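# Find the light check weight and place it on dish

## Task

Of the four check weights, one weighs less than the rest. Identify it (the balance pointer sits over white when the pans hold equal loads and tilts toward the side with less weight) and set it lying flat on the red dish, with none of the other three weights on the dish. Apart from the weights and the dish, everything must stay upright, and the balance must remain on the furniture it currently rests on.

## Robot and tools

Robots: three identical i2rt Big YAM arms named arm1, arm2 and arm3. Each has six joints, a two-finger gripper and a wrist camera. Fixed room cameras are room_a and room_b. Arm feet (base_link, scene frame, metres): arm1 at (-0.017, 1.211, 0.828) turned to face roughly -x; arm2 at (0.095, -0.011, 0.883) facing roughly +x; arm3 at (-0.083, -1.202, 0.816) facing roughly +x. Each foot points along its own +x. Reach is about 1.0 m from the joint-1 axis.

Frame: one shared scene frame, origin on the floor, +z up. The reported "hand" point lies between the finger pads, about 1 cm behind the tips; fingers point along the hand's +z and open and close along its y. "hand_target" is the hand pose implied by the joint targets currently held. Printed positions can be off, more so at long reach, and a hand often settles a centimetre or more from where it was sent.

move: one action for any subset of arms, plus optional "cameras" (list of arm1_cam_wrist, arm2_cam_wrist, arm3_cam_wrist, room_a, room_b or "all"; [] for none; omitted means all only when no action is given). Each arm's part is an object that may hold:
- "joints": absolute targets keyed by name, in radians except gripper_m in metres: joint1_rad -2.879..2.879 (yaw about the foot, positive counter-clockwise from above), joint2_rad 0..3.141 (shoulder; 0 is upper arm back and level, positive raises it forward), joint3_rad 0..3.019 (elbow; 0 folded, positive opens), joint4_rad -1.692..1.57 (hand pitch, positive tips fingers up), joint5_rad -1.57..1.57 (sideways swing, positive to the arm's right), joint6_rad -2.094..2.094 (roll, positive clockwise seen from behind), gripper_m 0..0.093 (fingertip gap). Done tolerances are ±0.045, 0.14, 0.09, 0.055, 0.03, 0.035 rad and ±0.003 m.
- "min_time_s" (0.1 to 8): shortest duration for that arm's joint motions; slower ones are unaffected.
- "target": an absolute hand pose, one list of seven numbers [x, y, z, qw, qx, qy, qz] in the scene frame, metres and a unit quaternion, the same format the "hand" line prints. The hand travels in a straight line from hand_target toward it. With "target", "joints" may contain only gripper_m. "speed" (0.002 to 0.5 m/s, default 0.25, rotation capped at twice that in rad/s) needs a target.
All motions in one action start together; all hand paths finish together, paced by the slowest. Paths last 0.5 to 10 s and stop at 10 s if unfinished; no action exceeds 15 s. Each control step clamps the path to 100 mm and 20 degrees from the measured hand, then solves damped IK, favouring position. Paths ignore obstacles and other arms, lag, wander, and may overshoot speed near full stretch. An arm omitted from an action keeps its previous command and may still be pushing. Unknown keys make the call invalid; out-of-range values get it refused, and a refusal cancels your later move, wait and finished_scene calls in that reply.

wait: seconds 0 to 10, optional cameras; nothing new is commanded. zoom_image: camera plus region [x0, y0, x1, y1] in pixels of that camera's latest image (images are 672x504, top-left origin), at most 504 by 504. finished_scene: scene = current scene number; irreversible, so the goal must hold with no robot help.

Result lines: per-arm state; "move" names each moved arm with "done" or its worst status. joint_status/hand_status words: "off_target" (stopped short, may still push), "time_out" (arm stalled; each joint now holds a nearby target and keeps pushing; resend its reported position to relax), "not_followed" (a safety check withheld targets; "joint command not followed" or "pose unreachable"; the arm may keep trying until given new targets). on_its_own lists uncommanded behaviour; "held at" is a target, not a reading. An arm under "as last shown" was not commanded and its lines repeat old values. "pictures" gives image order; images may be slightly older than the state. Joint velocities in rad/s (gripper m/s), "within noise" means still. Torques (N m, arm joints only) include gravity, have per-arm offsets, and joints 3 and 4 wrap at ±28.

Gripper: reading on a hard part at full force is up to 0.005 m below its width (or up to 0.002 above); closed on nothing it reads 0.000 to 0.003; in free air readings run up to 0.003 wide. Just under first-contact width the grip is light; about 0.005 m lower it reaches full force. Release by commanding well above the reading.

Cameras: calibration intrinsics and T_world_to_cam are given per camera; wrist cameras are fisheye, room cameras pinhole with radial distortion. Room cameras may have shifted up to about 2.3 degrees and 9 mm; wrist camera poses come from joint readings and inherit their errors.

Avoid: pressing one robot against another (including a gripper closing on another arm's fingers), which can end the scene; the self-collision check may act late and lets fingers, housings and cameras meet. Arms do not stop on contact and can push hard. Do not knock anything off the work area or to the floor, drop parts from height, slam fixed or heavy objects, or release a moving part. Keep the balance on its furniture and everything except weights and dish upright. Loose items may be nudged occasionally. Prolonged loads, stretched poses or pushing at unreachable poses heat motors: MOTOR HOT appears at 85 °C, and at 100 °C the arm goes limp for 30 to 60 s (OVER-TEMPERATURE FAULT; keys then read "limit_stop_at_motor_heat", resend targets afterwards). The scene keeps running while you think, holding the last command.

Each tool is called in YAML: its name, and indented under it one key for each argument.

## Session

move:

Scene clock: 0.00 s.
Joint torques (N m): no reading
Heat: arm1: hottest joint2_rad 37 °C; arm2: hottest joint2_rad 31 °C; arm3: hottest joint2_rad 36 °C.
Joint velocities: within noise
arm1.joint_positions: joint1_rad=+0.463 joint2_rad=+0.615 joint3_rad=+1.490 joint4_rad=-1.383 joint5_rad=+0.276 joint6_rad=+0.395 gripper_m=+0.09396
arm1.joint_status: not commanded
arm1.hand: x=-0.2166 y=+1.1519 z=+1.4100 quat_wxyz=(-0.119, -0.855, +0.016, +0.505) (m; scene frame)
arm1.hand_target: x=-0.2135 y=+1.1537 z=+1.4229 quat_wxyz=(-0.125, -0.847, +0.018, +0.516) (m; scene frame)
arm1.hand_status: not commanded
arm2.joint_positions: joint1_rad=+0.482 joint2_rad=+0.585 joint3_rad=+1.357 joint4_rad=-1.462 joint5_rad=+0.226 joint6_rad=+0.023 gripper_m=+0.09396
arm2.joint_status: not commanded
arm2.hand: x=-0.1095 y=-0.0683 z=+1.3892 quat_wxyz=(-0.010, +0.891, +0.138, -0.433) (m; scene frame)
arm2.hand_target: x=-0.1075 y=-0.0675 z=+1.4001 quat_wxyz=(-0.007, +0.885, +0.136, -0.444) (m; scene frame)
arm2.hand_status: not commanded
arm3.joint_positions: joint1_rad=-0.065 joint2_rad=+0.649 joint3_rad=+1.390 joint4_rad=-1.161 joint5_rad=-0.034 joint6_rad=-0.702 gripper_m=+0.09396
arm3.joint_status: not commanded
arm3.hand: x=-0.3410 y=-1.1470 z=+1.3892 quat_wxyz=(-0.236, +0.811, +0.203, -0.495) (m; scene frame)
arm3.hand_target: x=-0.3379 y=-1.1478 z=+1.4005 quat_wxyz=(-0.241, +0.804, +0.201, -0.504) (m; scene frame)
arm3.hand_status: not commanded
pictures: arm1_cam_wrist, arm2_cam_wrist, arm3_cam_wrist, room_a, room_b

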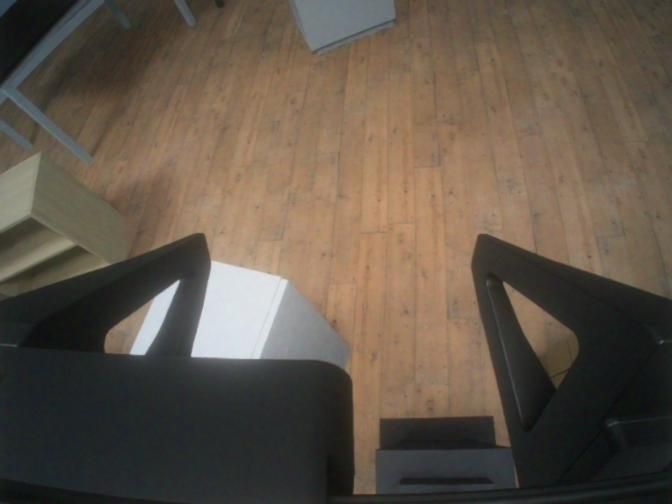

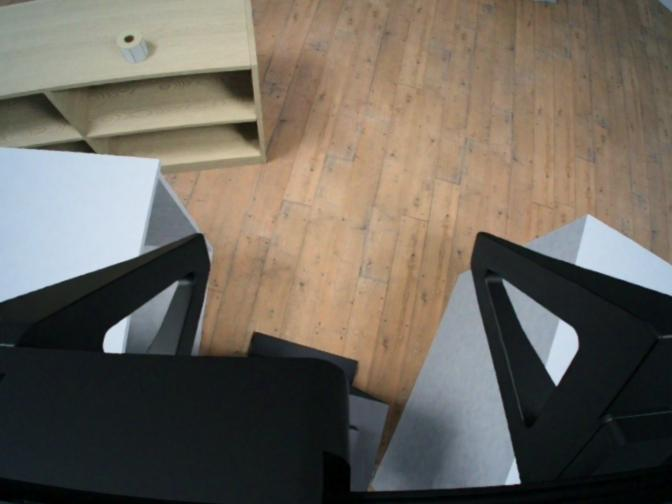

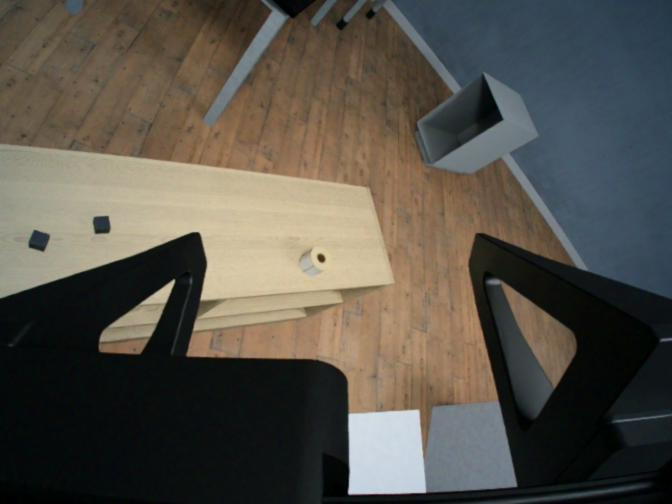

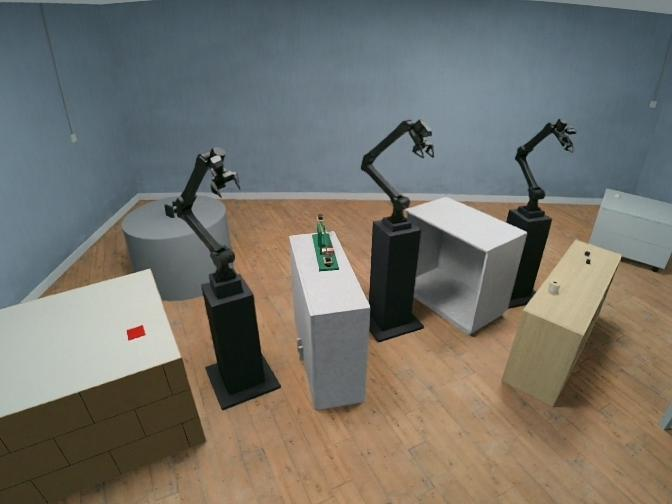

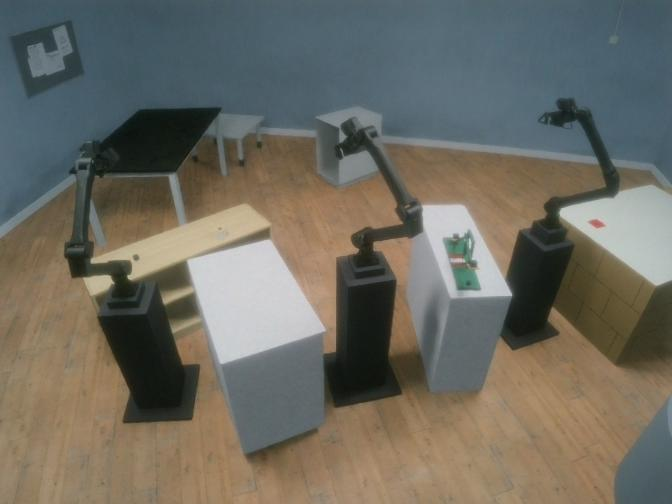

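zoom_image:
  camera: "room_a"
  region: [270, 200, 380, 290]

zoom_image:
  camera: "room_b"
  region: [410, 210, 520, 310]

zoom_image:
  camera: "room_a"
  region: [500, 220, 640, 330]

zoom_image:
  camera: "room_b"
  region: [80, 200, 290, 350]

zoom_image:
  camera: "room_a"
  region: [0, 260, 220, 460]

zoom_image:
  camera: "room_b"
  region: [540, 170, 672, 290]

Scaled by 4.582 from the camera's 672x504 image, which has a finer 960x720 frame.

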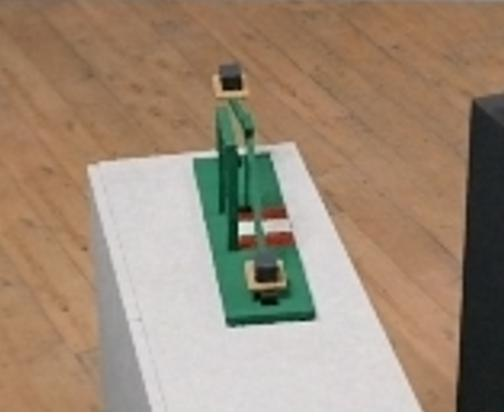

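Scaled by 4.582 from the camera's 672x504 image, which has a finer 960x720 frame.

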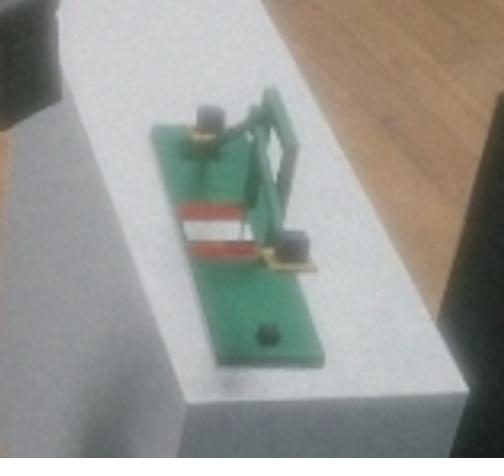

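Scaled by 3.600 from the camera's 672x504 image, which has a finer 960x720 frame.

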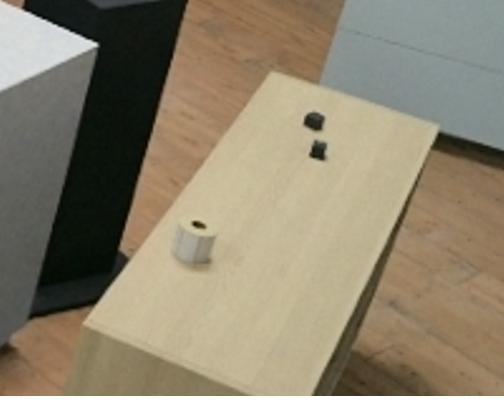

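Scaled by 2.400 from the camera's 672x504 image, which has a finer 960x720 frame.

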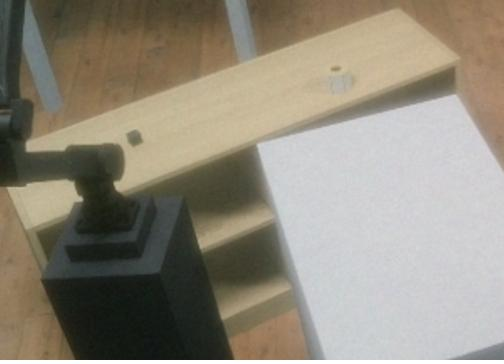

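Scaled by 2.291 from the camera's 672x504 image, which has a finer 960x720 frame.

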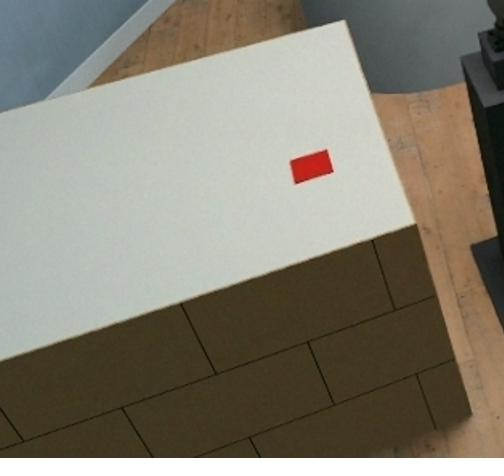

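Scaled by 3.818 from the camera's 672x504 image, which has a finer 960x720 frame.

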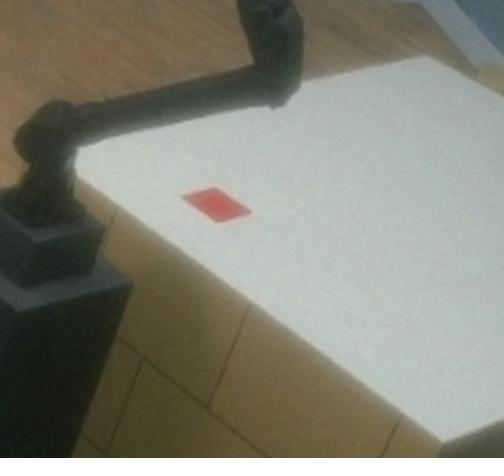

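move:
  arm1: {"joints": {"joint1_rad": 1.95, "joint5_rad": 0, "joint6_rad": 0}}
  arm2: {"joints": {"joint1_rad": 1.2, "joint5_rad": 0, "joint6_rad": 0}}
  cameras: ["all"]

Scene clock: 4.60 s.
Joint torques (N m): arm1=[0.67 2.73 10.35 2.19 0.02 -0.23] | arm2=[2.37 1.96 11.04 1.98 -0.08 0] | arm3=[-1.03 0.56 8.8 2.07 -0.01 0]
Heat: arm1: hottest joint2_rad 37 °C; arm2: hottest joint2_rad 31 °C; arm3: hottest joint2_rad 36 °C.
move: arm1 done; arm2 done
Joint velocities: within noise
arm1.joint_positions: joint1_rad=+1.936 joint2_rad=+0.615 joint3_rad=+1.490 joint4_rad=-1.383 joint5_rad=+0.002 joint6_rad=+0.014 gripper_m=+0.09397
arm1.joint_status: all done
arm1.hand: x=+0.0744 y=+1.0196 z=+1.4055 quat_wxyz=(-0.426, -0.471, -0.722, +0.276) (m; scene frame)
arm1.hand_target: x=+0.0761 y=+1.0241 z=+1.4186 quat_wxyz=(-0.438, -0.456, -0.722, +0.282) (m; scene frame)
arm1.hand_status: not commanded
arm2.joint_positions: joint1_rad=+1.188 joint2_rad=+0.585 joint3_rad=+1.357 joint4_rad=-1.462 joint5_rad=+0.001 joint6_rad=+0.008 gripper_m=+0.09396
arm2.joint_status: all done
arm2.hand: x=+0.0052 y=-0.2073 z=+1.3847 quat_wxyz=(+0.226, +0.767, +0.486, -0.354) (m; scene frame)
arm2.hand_target: x=+0.0085 y=-0.2067 z=+1.3957 quat_wxyz=(+0.234, +0.757, +0.491, -0.363) (m; scene frame)
arm2.hand_status: not commanded
arm3: as last shown
arm3.hand_target: x=-0.3379 y=-1.1478 z=+1.4005 quat_wxyz=(-0.241, +0.805, +0.201, -0.504) (m; scene frame)
pictures: arm1_cam_wrist, arm2_cam_wrist, arm3_cam_wrist, room_a, room_b
camera_calibration:
arm1_cam_wrist: T_world_to_cam=[[-0.914601, -0.404357, -0.0000103777, 0.480375], [-0.368102, 0.832607, -0.413844, -0.236878], [0.167349, -0.378498, -0.910348, 1.78058], [0, 0, 0, 1]] pos_world=[0.0541778, 1.06541, 1.52292]
arm2_cam_wrist: T_world_to_cam=[[-0.90791, 0.419146, -0.00404694, 0.0984468], [0.407581, 0.880523, -0.241985, 0.520754], [-0.0978637, -0.22135, -0.970272, 1.42225], [0, 0, 0, 1]] pos_world=[0.0163176, -0.184985, 1.50638]

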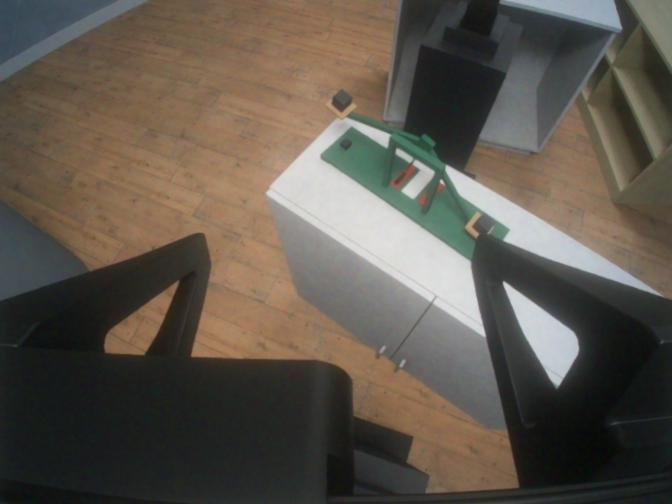

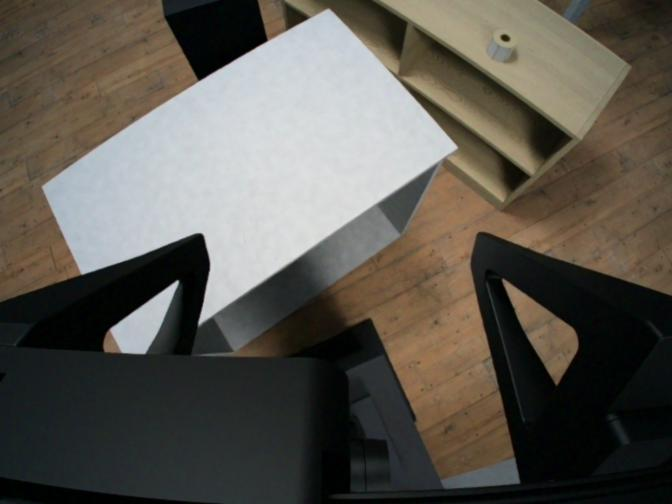

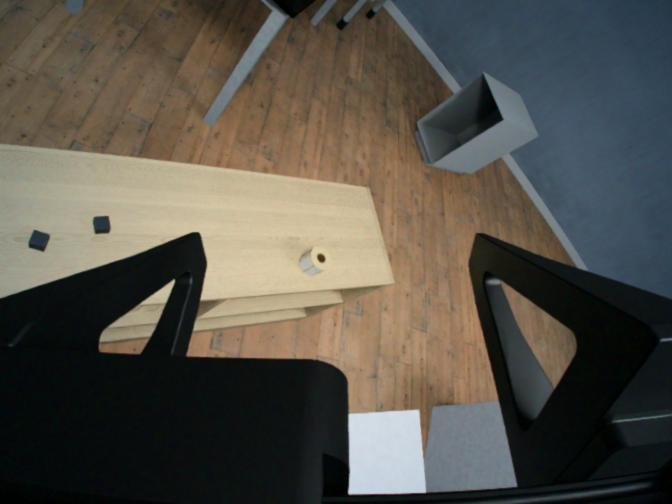

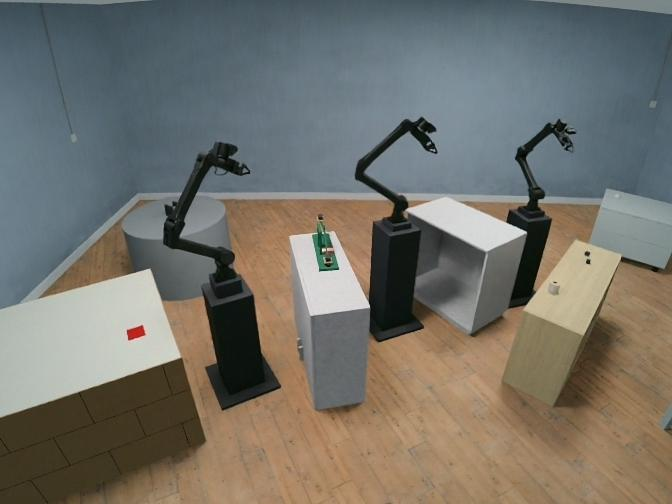

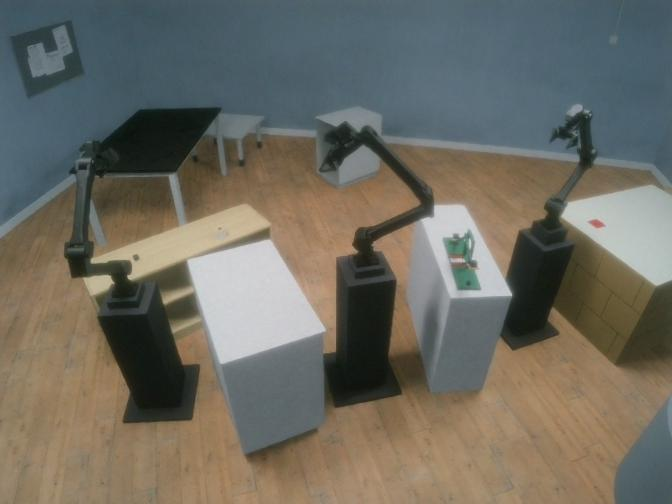

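zoom_image:
  camera: "arm1_cam_wrist"
  region: [300, 70, 520, 250]

Scaled by 2.291 from the camera's 672x504 image, which has a finer 960x720 frame.

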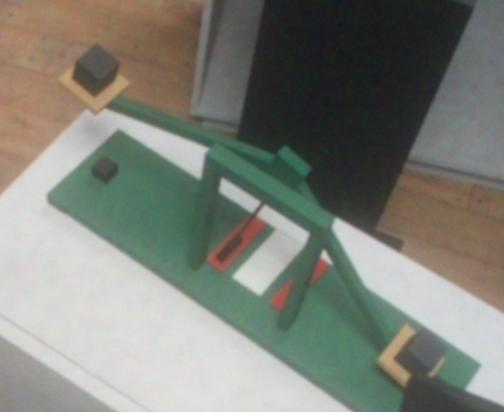

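move:
  arm1: {"target": [0.271, 0.574, 1.073, 0.287, 0.512, 0.789, -0.186], "speed": 0.3}
  cameras: ["arm1_cam_wrist", "room_a", "room_b"]

Scene clock: 9.53 s.
Joint torques (N m): arm1=[-1.08 -13.22 15.71 1.07 0.13 -0.14] | arm2=[2.32 2.14 10.97 1.98 -0.09 -0.01] | arm3=[-1.08 0.38 8.79 2.09 -0.01 0.01]
Heat: arm1: hottest joint2_rad 37 °C; arm2: hottest joint2_rad 31 °C; arm3: hottest joint2_rad 36 °C.
move: arm1 off_target
Joint velocities: within noise
arm1.joint_positions: joint1_rad=+1.936 joint2_rad=+1.758 joint3_rad=+1.558 joint4_rad=-0.722 joint5_rad=-0.007 joint6_rad=+0.012 gripper_m=+0.09397
arm1.joint_status: not commanded
arm1.hand: x=+0.2675 y=+0.5905 z=+1.0459 quat_wxyz=(-0.269, -0.516, -0.795, +0.172) (m; scene frame)
arm1.hand_target: x=+0.2703 y=+0.5756 z=+1.0731 quat_wxyz=(-0.287, -0.512, -0.788, +0.186) (m; scene frame)
arm1.hand_status: off_target (0.032 m and 2.7 deg from the pose sent, 0.590 m and 21.0 deg at the start)
arm2, arm3: as last shown
pictures: arm1_cam_wrist, room_a, room_b
camera_calibration:
arm1_cam_wrist: T_world_to_cam=[[-0.912621, -0.408805, -0.0014745, 0.486993], [-0.408755, 0.912555, -0.012728, -0.41321], [0.00654882, -0.0110131, -0.999918, 1.17817], [0, 0, 0, 1]] pos_world=[0.267823, 0.589137, 1.17353]

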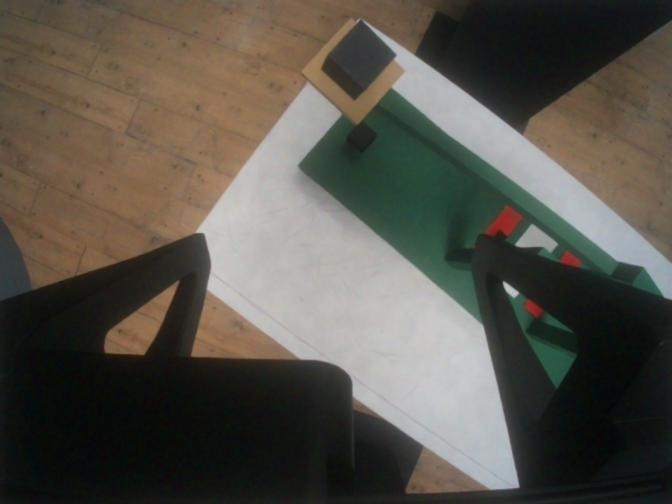

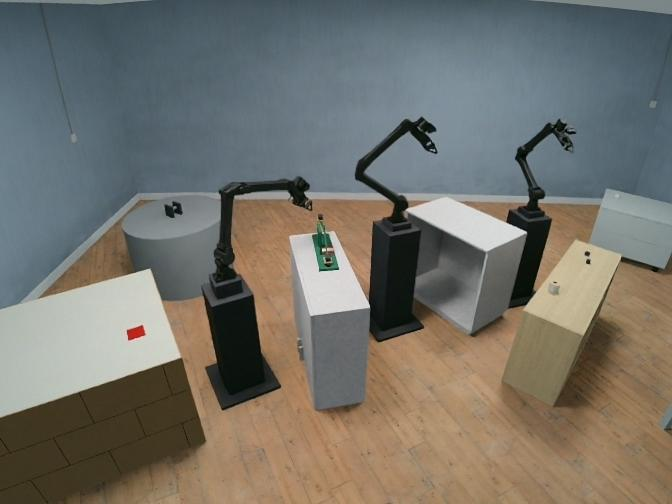

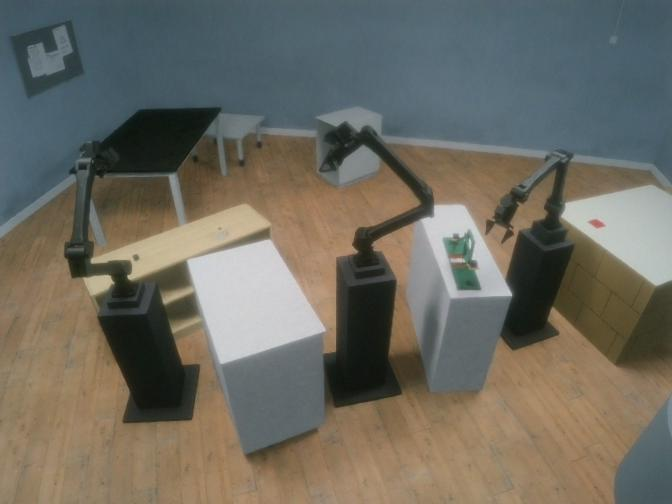

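zoom_image:
  camera: "arm1_cam_wrist"
  region: [290, 0, 430, 160]

Scaled by 3.150 from the camera's 672x504 image, which has a finer 960x720 frame.

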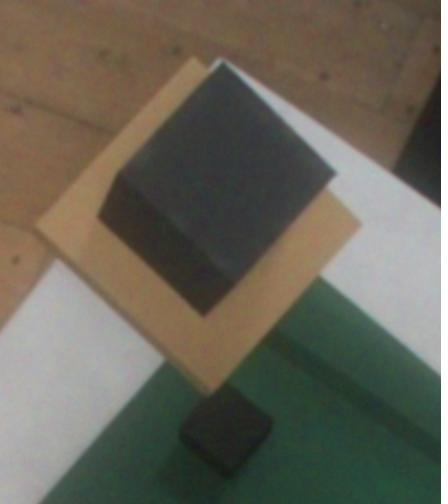

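move:
  arm1: {"target": [0.253, 0.466, 1.035, 0.2563, 0.1344, 0.9565, -0.036], "speed": 0.25}
  cameras: ["arm1_cam_wrist", "room_a", "room_b"]

Scene clock: 14.83 s.
Joint torques (N m): arm1=[-1.55 -18.43 15.05 0.35 -0.36 -0.24] | arm2=[2.37 2.08 11.07 1.96 -0.08 0.01] | arm3=[-1.2 0.38 8.84 2.07 -0.01 0.01]
Heat: arm1: hottest joint3_rad 39 °C; arm2: hottest joint3_rad 32 °C; arm3: hottest joint2_rad 36 °C.
move: arm1 off_target
Joint velocities: within noise
arm1.joint_positions: joint1_rad=+1.772 joint2_rad=+2.432 joint3_rad=+2.671 joint4_rad=-1.559 joint5_rad=-0.451 joint6_rad=-0.959 gripper_m=+0.09397
arm1.joint_status: not commanded
arm1.hand: x=+0.2594 y=+0.4768 z=+1.0231 quat_wxyz=(-0.250, -0.140, -0.958, +0.020) (m; scene frame)
arm1.hand_target: x=+0.2527 y=+0.4670 z=+1.0349 quat_wxyz=(-0.257, -0.135, -0.956, +0.038) (m; scene frame)
arm1.hand_status: off_target (0.017 m and 2.1 deg from the pose sent, 0.126 m and 50.4 deg at the start)
arm2, arm3: as last shown
pictures: arm1_cam_wrist, room_a, room_b
camera_calibration:
arm1_cam_wrist: T_world_to_cam=[[-0.277938, -0.960156, -0.0291815, 0.559704], [-0.953234, 0.271926, 0.131911, -0.0143305], [-0.11872, 0.06448, -0.990832, 1.14133], [0, 0, 0, 1]] pos_world=[0.277401, 0.467707, 1.14909]

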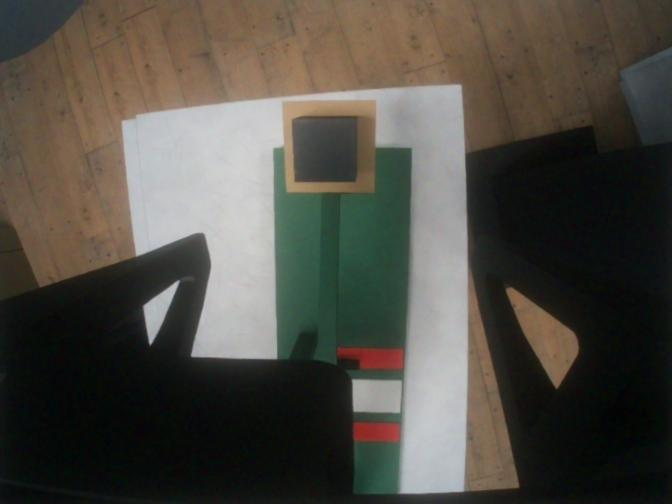

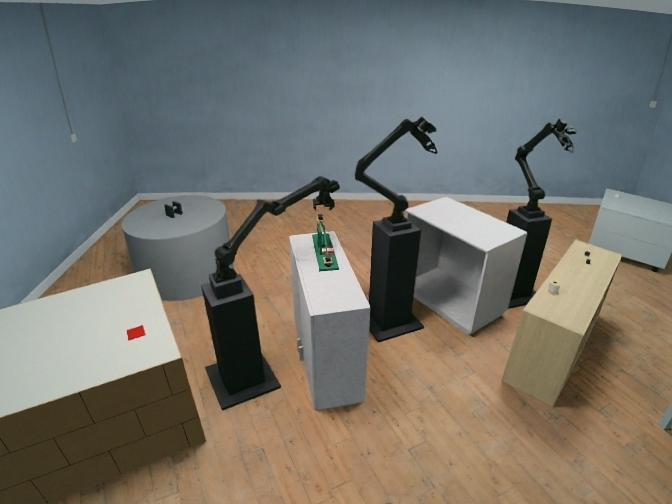

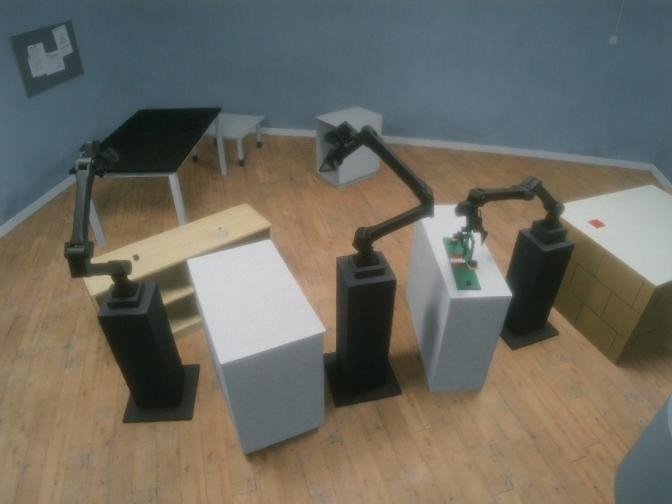

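move:
  arm1: {"target": [0.278, 0.468, 1.000, 0.2563, 0.1344, 0.9565, -0.036], "speed": 0.15}
  cameras: ["arm1_cam_wrist"]

Scene clock: 16.87 s.
Joint torques (N m): arm1=[0.44 -20.6 10.99 1.26 -0.17 0.05] | arm2=[2.32 2.26 11.02 1.94 -0.09 0.02] | arm3=[-1.08 0.5 8.77 2.07 -0.01 0.01]
Heat: arm1: hottest joint3_rad 39 °C; arm2: hottest joint3_rad 32 °C; arm3: hottest joint2_rad 36 °C.
move: arm1 off_target
Joint velocities: within noise
arm1.joint_positions: joint1_rad=+1.780 joint2_rad=+2.432 joint3_rad=+2.584 joint4_rad=-1.454 joint5_rad=-0.447 joint6_rad=-0.954 gripper_m=+0.09397
arm1.joint_status: not commanded
arm1.hand: x=+0.2679 y=+0.4687 z=+0.9910 quat_wxyz=(-0.252, -0.136, -0.958, +0.027) (m; scene frame)
arm1.hand_target: x=+0.2779 y=+0.4683 z=+1.0001 quat_wxyz=(-0.256, -0.134, -0.957, +0.036) (m; scene frame)
arm1.hand_status: off_target (0.014 m and 1.2 deg from the pose sent, 0.031 m and 2.1 deg at the start)
arm2, arm3: as last shown
pictures: arm1_cam_wrist
camera_calibration:
arm1_cam_wrist: T_world_to_cam=[[-0.274095, -0.961598, -0.0141642, 0.538142], [-0.954521, 0.270221, 0.125979, 0.00719092], [-0.117314, 0.0480501, -0.991932, 1.11951], [0, 0, 0, 1]] pos_world=[0.2857, 0.46174, 1.1172]

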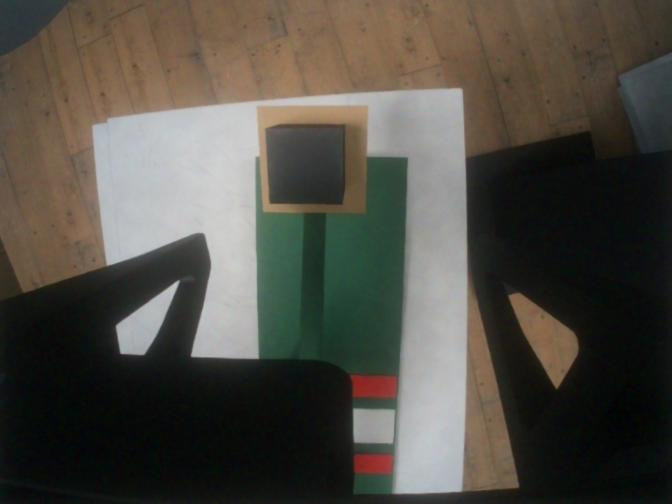

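move:
  arm1: {"target": [0.316, 0.472, 0.955, 0.2563, 0.1344, 0.9565, -0.036], "speed": 0.1}
  cameras: ["arm1_cam_wrist"]

Scene clock: 18.33 s.
Joint torques (N m): arm1=[-0.21 -20.07 11.19 1.35 -0.18 0.06] | arm2=[2.14 2.14 11.07 1.89 -0.07 0.01] | arm3=[-1.14 0.5 8.8 2.07 -0.01 0.02]
Heat: arm1: hottest joint3_rad 40 °C; arm2: hottest joint3_rad 32 °C; arm3: hottest joint2_rad 36 °C.
move: arm1 done
Joint velocities: within noise
arm1.joint_positions: joint1_rad=+1.838 joint2_rad=+2.432 joint3_rad=+2.476 joint4_rad=-1.319 joint5_rad=-0.432 joint6_rad=-0.902 gripper_m=+0.09397
arm1.joint_status: not commanded
arm1.hand: x=+0.3110 y=+0.4753 z=+0.9507 quat_wxyz=(-0.252, -0.132, -0.958, +0.028) (m; scene frame)
arm1.hand_target: x=+0.3158 y=+0.4721 z=+0.9551 quat_wxyz=(-0.256, -0.135, -0.957, +0.036) (m; scene frame)
arm1.hand_status: done (0.007 m and 1.0 deg from the pose sent, 0.060 m and 1.2 deg at the start)
arm2, arm3: as last shown
pictures: arm1_cam_wrist
camera_calibration:
arm1_cam_wrist: T_world_to_cam=[[-0.266742, -0.963727, -0.0089001, 0.549457], [-0.956592, 0.26362, 0.124245, 0.0571458], [-0.117392, 0.0416551, -0.992212, 1.08758], [0, 0, 0, 1]] pos_world=[0.328901, 0.469159, 1.0769]

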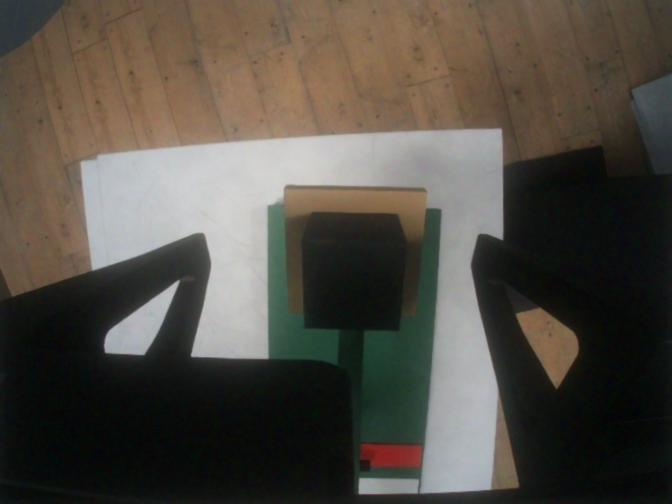

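move:
  arm1: {"target": [0.314, 0.4675, 0.949, 0.2563, 0.1344, 0.9565, -0.036], "speed": 0.1}

move:
  arm1: {"joints": {"gripper_m": 0.04}}
  cameras: ["arm1_cam_wrist"]

Scene clock: 19.80 s.
Joint torques (N m): arm1=[-0.56 -18.08 12.59 1.29 -0.18 0] | arm2=[2.37 2.08 11.03 1.88 -0.07 -0.01] | arm3=[-1.14 0.44 8.79 2.07 -0.01 0.02]
Heat: arm1: hottest joint3_rad 40 °C; arm2: hottest joint3_rad 33 °C; arm3: hottest joint2_rad 36 °C.
move: arm1 done
Joint velocities: within noise
arm1.joint_positions: joint1_rad=+1.838 joint2_rad=+2.432 joint3_rad=+2.476 joint4_rad=-1.319 joint5_rad=-0.432 joint6_rad=-0.901 gripper_m=+0.09397
arm1.joint_status: not commanded
arm1.hand: x=+0.3110 y=+0.4753 z=+0.9504 quat_wxyz=(-0.252, -0.132, -0.958, +0.028) (m; scene frame)
arm1.hand_target: x=+0.3137 y=+0.4678 z=+0.9488 quat_wxyz=(-0.256, -0.135, -0.956, +0.036) (m; scene frame)
arm1.hand_status: done (0.008 m and 1.1 deg from the pose sent, 0.008 m and 1.0 deg at the start)
arm2, arm3: as last shown
pictures: none

Scene clock: 20.53 s.
Joint torques (N m): arm1=[-0.44 -18.55 12.7 1.29 -0.19 0] | arm2=[2.26 2.08 11.02 1.94 -0.09 -0.01] | arm3=[-1.14 0.5 8.81 2.06 0 0.01]
Heat: arm1: hottest joint3_rad 40 °C; arm2: hottest joint3_rad 33 °C; arm3: hottest joint2_rad 36 °C.
move: arm1 done
Joint velocities: within noise
arm1.joint_positions: joint1_rad=+1.838 joint2_rad=+2.432 joint3_rad=+2.476 joint4_rad=-1.317 joint5_rad=-0.432 joint6_rad=-0.901 gripper_m=+0.04018
arm1.joint_status: all done
arm1.hand: x=+0.3111 y=+0.4751 z=+0.9505 quat_wxyz=(-0.252, -0.132, -0.958, +0.029) (m; scene frame)
arm1.hand_target: x=+0.3137 y=+0.4678 z=+0.9490 quat_wxyz=(-0.256, -0.135, -0.956, +0.036) (m; scene frame)
arm1.hand_status: not commanded
arm2, arm3: as last shown
pictures: arm1_cam_wrist
camera_calibration:
arm1_cam_wrist: T_world_to_cam=[[-0.267064, -0.963642, -0.00845858, 0.548854], [-0.956538, 0.264008, 0.123834, 0.0574645], [-0.117099, 0.0411627, -0.992267, 1.08758], [0, 0, 0, 1]] pos_world=[0.3289, 0.468959, 1.0767]

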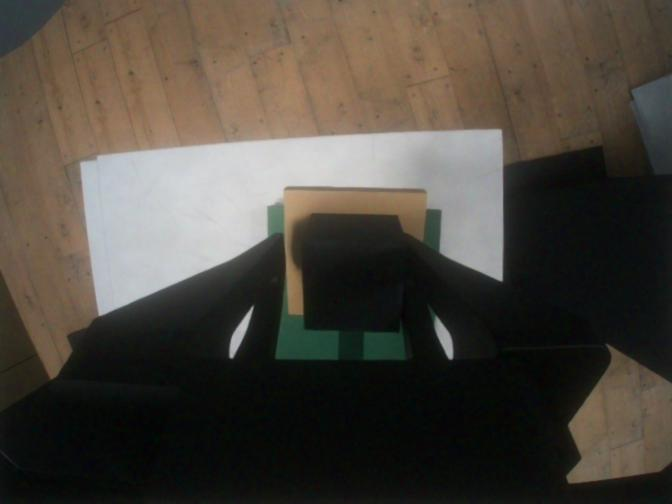

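move:
  arm1: {"target": [0.314, 0.461, 0.947, 0.2563, 0.1344, 0.9565, -0.036], "speed": 0.1, "joints": {"gripper_m": 0.036}}

move:
  arm1: {"joints": {"gripper_m": 0.030}}

move:
  arm1: {"joints": {"gripper_m": 0.022}}
  cameras: ["arm1_cam_wrist", "room_b"]

Scene clock: 22.27 s.
Joint torques (N m): arm1=[-0.32 -18.9 15.21 0.5 -0.21 -0.05] | arm2=[2.49 2.08 10.97 1.94 -0.07 -0.01] | arm3=[-1.2 0.5 8.79 2.11 0 0.01]
Heat: arm1: hottest joint3_rad 40 °C; arm2: hottest joint3_rad 33 °C; arm3: hottest joint2_rad 36 °C.
move: arm1 off_target
Joint velocities: within noise
arm1.joint_positions: joint1_rad=+1.838 joint2_rad=+2.463 joint3_rad=+2.499 joint4_rad=-1.319 joint5_rad=-0.432 joint6_rad=-0.901 gripper_m=+0.03609
arm1.joint_status: all done
arm1.hand: x=+0.3124 y=+0.4713 z=+0.9362 quat_wxyz=(-0.250, -0.133, -0.959, +0.025) (m; scene frame)
arm1.hand_target: x=+0.3135 y=+0.4618 z=+0.9472 quat_wxyz=(-0.257, -0.135, -0.956, +0.037) (m; scene frame)
arm1.hand_status: off_target (0.015 m and 1.5 deg from the pose sent, 0.015 m and 1.0 deg at the start)
arm2: as last shown
arm3.joint_positions: joint1_rad=-0.065 joint2_rad=+0.649 joint3_rad=+1.390 joint4_rad=-1.161 joint5_rad=-0.034 joint6_rad=-0.702 gripper_m=+0.09396
arm3.joint_status: not commanded
arm3.hand: x=-0.3410 y=-1.1470 z=+1.3892 quat_wxyz=(-0.236, +0.811, +0.203, -0.495) (m; scene frame)
arm3.hand_target: x=-0.3379 y=-1.1478 z=+1.4005 quat_wxyz=(-0.241, +0.805, +0.201, -0.504) (m; scene frame)
arm3.hand_status: not commanded
pictures: none

Scene clock: 22.67 s.
Joint torques (N m): arm1=[-0.62 -19.25 15.2 0.42 -0.21 -0.01] | arm2=[2.43 1.96 10.96 1.95 -0.09 -0.01] | arm3=[-1.03 0.44 8.81 2.06 -0.01 0.01]
Heat: arm1: hottest joint3_rad 40 °C; arm2: hottest joint3_rad 33 °C; arm3: hottest joint2_rad 36 °C.
move: arm1 done
Joint velocities: within noise
arm1.joint_positions: joint1_rad=+1.838 joint2_rad=+2.463 joint3_rad=+2.499 joint4_rad=-1.319 joint5_rad=-0.432 joint6_rad=-0.901 gripper_m=+0.03091
arm1.joint_status: all done
arm1.hand: x=+0.3124 y=+0.4713 z=+0.9362 quat_wxyz=(-0.250, -0.133, -0.959, +0.025) (m; scene frame)
arm1.hand_target: x=+0.3135 y=+0.4618 z=+0.9472 quat_wxyz=(-0.257, -0.135, -0.956, +0.037) (m; scene frame)
arm1.hand_status: not commanded
arm2.joint_positions: joint1_rad=+1.188 joint2_rad=+0.585 joint3_rad=+1.357 joint4_rad=-1.462 joint5_rad=+0.001 joint6_rad=+0.008 gripper_m=+0.09396
arm2.joint_status: not commanded
arm2.hand: x=+0.0052 y=-0.2073 z=+1.3847 quat_wxyz=(+0.226, +0.767, +0.486, -0.354) (m; scene frame)
arm2.hand_target: x=+0.0085 y=-0.2067 z=+1.3957 quat_wxyz=(+0.234, +0.757, +0.491, -0.363) (m; scene frame)
arm2.hand_status: not commanded
arm3: as last shown
pictures: none

Scene clock: 23.07 s.
Joint torques (N m): arm1=[-0.67 -19.14 15.23 0.39 -0.21 -0.02] | arm2=[2.43 2.32 11.02 1.94 -0.08 -0.01] | arm3=[-1.08 0.5 8.8 2.04 -0.01 0.02]
Heat: arm1: hottest joint3_rad 40 °C; arm2: hottest joint3_rad 33 °C; arm3: hottest joint2_rad 36 °C.
move: arm1 off_target
Joint velocities: within noise
arm1.joint_positions: joint1_rad=+1.838 joint2_rad=+2.463 joint3_rad=+2.499 joint4_rad=-1.319 joint5_rad=-0.432 joint6_rad=-0.901 gripper_m=+0.03070
arm1.joint_status: gripper_m off_target (ended at +0.03071, target +0.02200)
arm1.hand: x=+0.3124 y=+0.4713 z=+0.9362 quat_wxyz=(-0.250, -0.133, -0.959, +0.025) (m; scene frame)
arm1.hand_target: x=+0.3135 y=+0.4618 z=+0.9472 quat_wxyz=(-0.257, -0.135, -0.956, +0.037) (m; scene frame)
arm1.hand_status: not commanded
arm2, arm3: as last shown
pictures: arm1_cam_wrist, room_b
camera_calibration:
arm1_cam_wrist: T_world_to_cam=[[-0.267045, -0.963542, -0.0165666, 0.552983], [-0.95621, 0.262798, 0.128843, 0.0572141], [-0.119792, 0.0502481, -0.991527, 1.06957], [0, 0, 0, 1]] pos_world=[0.330505, 0.464043, 1.06229]

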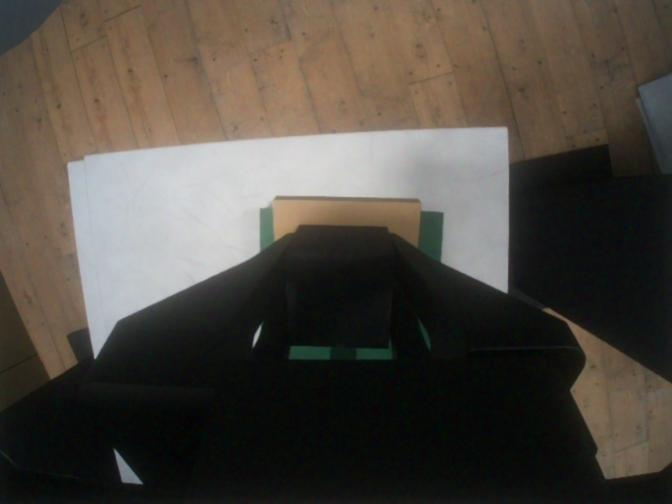

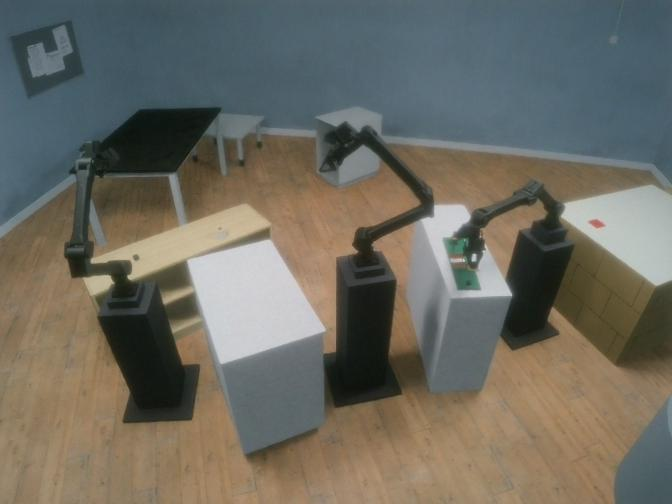

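move:
  arm1: {"target": [0.300, 0.475, 1.06, 0.2563, 0.1344, 0.9565, -0.036], "speed": 0.15}
  cameras: ["arm1_cam_wrist", "room_b", "room_a"]

Scene clock: 25.20 s.
Joint torques (N m): arm1=[-1.49 -19.6 15.15 0.47 -0.34 -0.04] | arm2=[2.32 2.02 11.03 1.94 -0.09 0.01] | arm3=[-1.32 0.32 8.8 2.09 0 0.01]
Heat: arm1: hottest joint3_rad 41 °C; arm2: hottest joint3_rad 33 °C; arm3: hottest joint2_rad 36 °C.
move: arm1 off_target
Joint velocities: within noise
arm1.joint_positions: joint1_rad=+1.838 joint2_rad=+2.521 joint3_rad=+2.868 joint4_rad=-1.635 joint5_rad=-0.432 joint6_rad=-0.901 gripper_m=+0.03069
arm1.joint_status: not commanded
arm1.hand: x=+0.3083 y=+0.4845 z=+1.0322 quat_wxyz=(-0.249, -0.134, -0.959, +0.022) (m; scene frame)
arm1.hand_target: x=+0.2992 y=+0.4771 z=+1.0594 quat_wxyz=(-0.263, -0.137, -0.954, +0.047) (m; scene frame)
arm1.hand_status: off_target (0.031 m and 1.8 deg from the pose sent, 0.125 m and 1.5 deg at the start; a joint's target at an end of its range on 24 of 60 steps)
arm2, arm3: as last shown
pictures: arm1_cam_wrist, room_a, room_b
camera_calibration:
arm1_cam_wrist: T_world_to_cam=[[-0.267504, -0.963328, -0.0210069, 0.57088], [-0.955867, 0.262557, 0.131844, 0.0344455], [-0.121494, 0.0553487, -0.991048, 1.16113], [0, 0, 0, 1]] pos_world=[0.326708, 0.476633, 1.15819]

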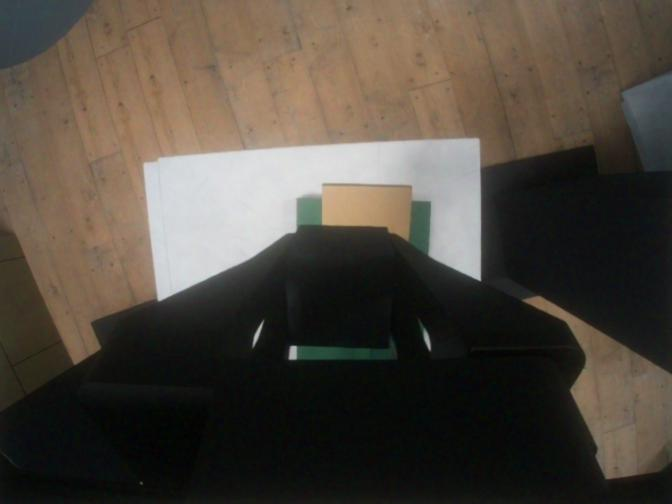

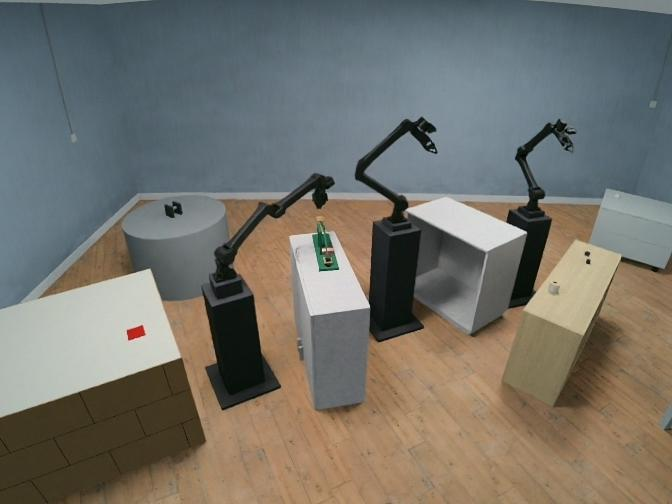

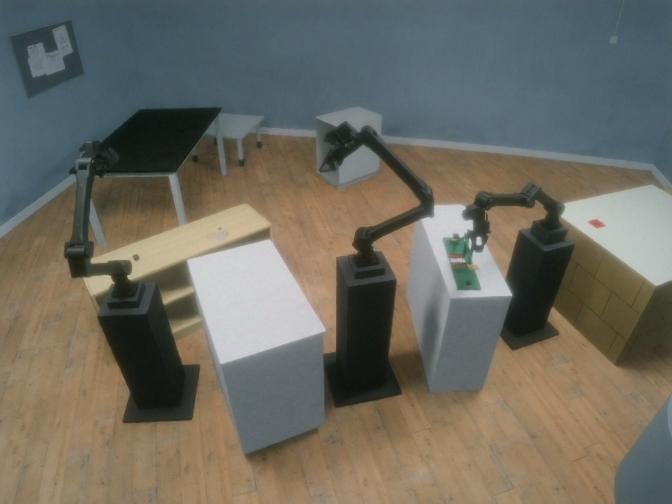

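move:
  arm1: {"joints": {"joint2_rad": 1.3, "joint3_rad": 1.4, "joint4_rad": -0.9, "joint5_rad": 0, "joint6_rad": 0}, "min_time_s": 2.0}

move:
  arm1: {"joints": {"joint1_rad": -1.5, "joint2_rad": 1.6, "joint3_rad": 1.3, "joint4_rad": -0.95}, "min_time_s": 3}
  cameras: ["arm1_cam_wrist", "room_b", "room_a"]

Scene clock: 29.10 s.
Joint torques (N m): arm1=[-1.49 -10.17 12.49 2.44 0.15 0.07] | arm2=[2.37 2.26 11.02 1.94 -0.1 -0.01] | arm3=[-1.08 0.38 8.81 2.06 0 0.01]
Heat: arm1: hottest joint3_rad 42 °C; arm2: hottest joint3_rad 34 °C; arm3: hottest joint2_rad 36 °C.
move: arm1 done
Joint velocities: within noise
arm1.joint_positions: joint1_rad=+1.837 joint2_rad=+1.319 joint3_rad=+1.384 joint4_rad=-0.921 joint5_rad=-0.003 joint6_rad=-0.015 gripper_m=+0.03069
arm1.joint_status: all done
arm1.hand: x=+0.1581 y=+0.7047 z=+1.1812 quat_wxyz=(-0.282, -0.538, -0.766, +0.208) (m; scene frame)
arm1.hand_target: x=+0.1512 y=+0.7004 z=+1.2036 quat_wxyz=(-0.303, -0.544, -0.750, +0.225) (m; scene frame)
arm1.hand_status: not commanded
arm2, arm3: as last shown
pictures: none

Scene clock: 32.53 s.
Joint torques (N m): arm1=[0.03 -10.99 11.18 0.72 0 0.01] | arm2=[2.32 2.2 11 1.92 -0.08 -0.02] | arm3=[-1.08 0.44 8.77 2.07 -0.01 0.01]
Heat: arm1: hottest joint3_rad 42 °C; arm2: hottest joint3_rad 34 °C; arm3: hottest joint2_rad 36 °C.
move: arm1 done
Joint velocities: within noise
arm1.joint_positions: joint1_rad=-1.501 joint2_rad=+1.594 joint3_rad=+1.285 joint4_rad=-0.945 joint5_rad=+0.001 joint6_rad=-0.013 gripper_m=+0.03069
arm1.joint_status: all done
arm1.hand: x=-0.0854 y=+1.7474 z=+0.9818 quat_wxyz=(+0.101, -0.746, +0.647, +0.119) (m; scene frame)
arm1.hand_target: x=-0.0865 y=+1.7513 z=+0.9848 quat_wxyz=(+0.101, -0.742, +0.651, +0.121) (m; scene frame)
arm1.hand_status: not commanded
arm2, arm3: as last shown
pictures: arm1_cam_wrist, room_a, room_b
camera_calibration:
arm1_cam_wrist: T_world_to_cam=[[0.989687, 0.143248, 0.000126001, -0.165889], [0.135729, -0.938017, 0.318907, 1.34064], [0.0458011, -0.315601, -0.947786, 1.6135], [0, 0, 0, 1]] pos_world=[-0.0916856, 1.79053, 1.10174]

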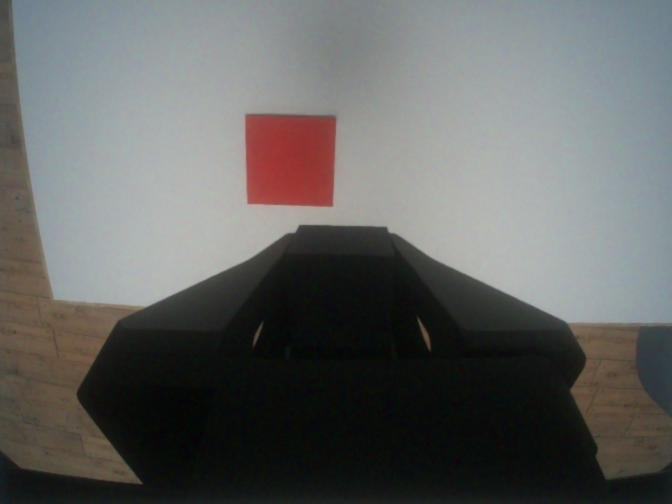

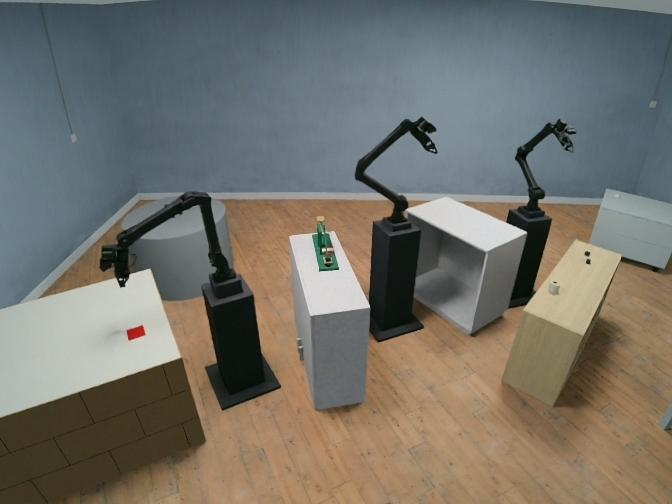

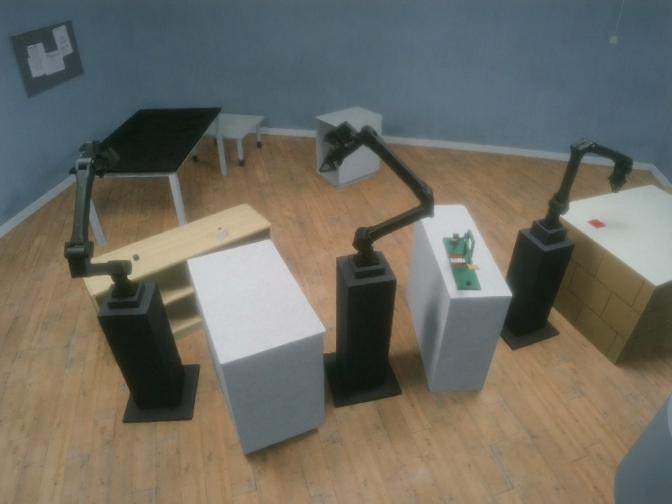

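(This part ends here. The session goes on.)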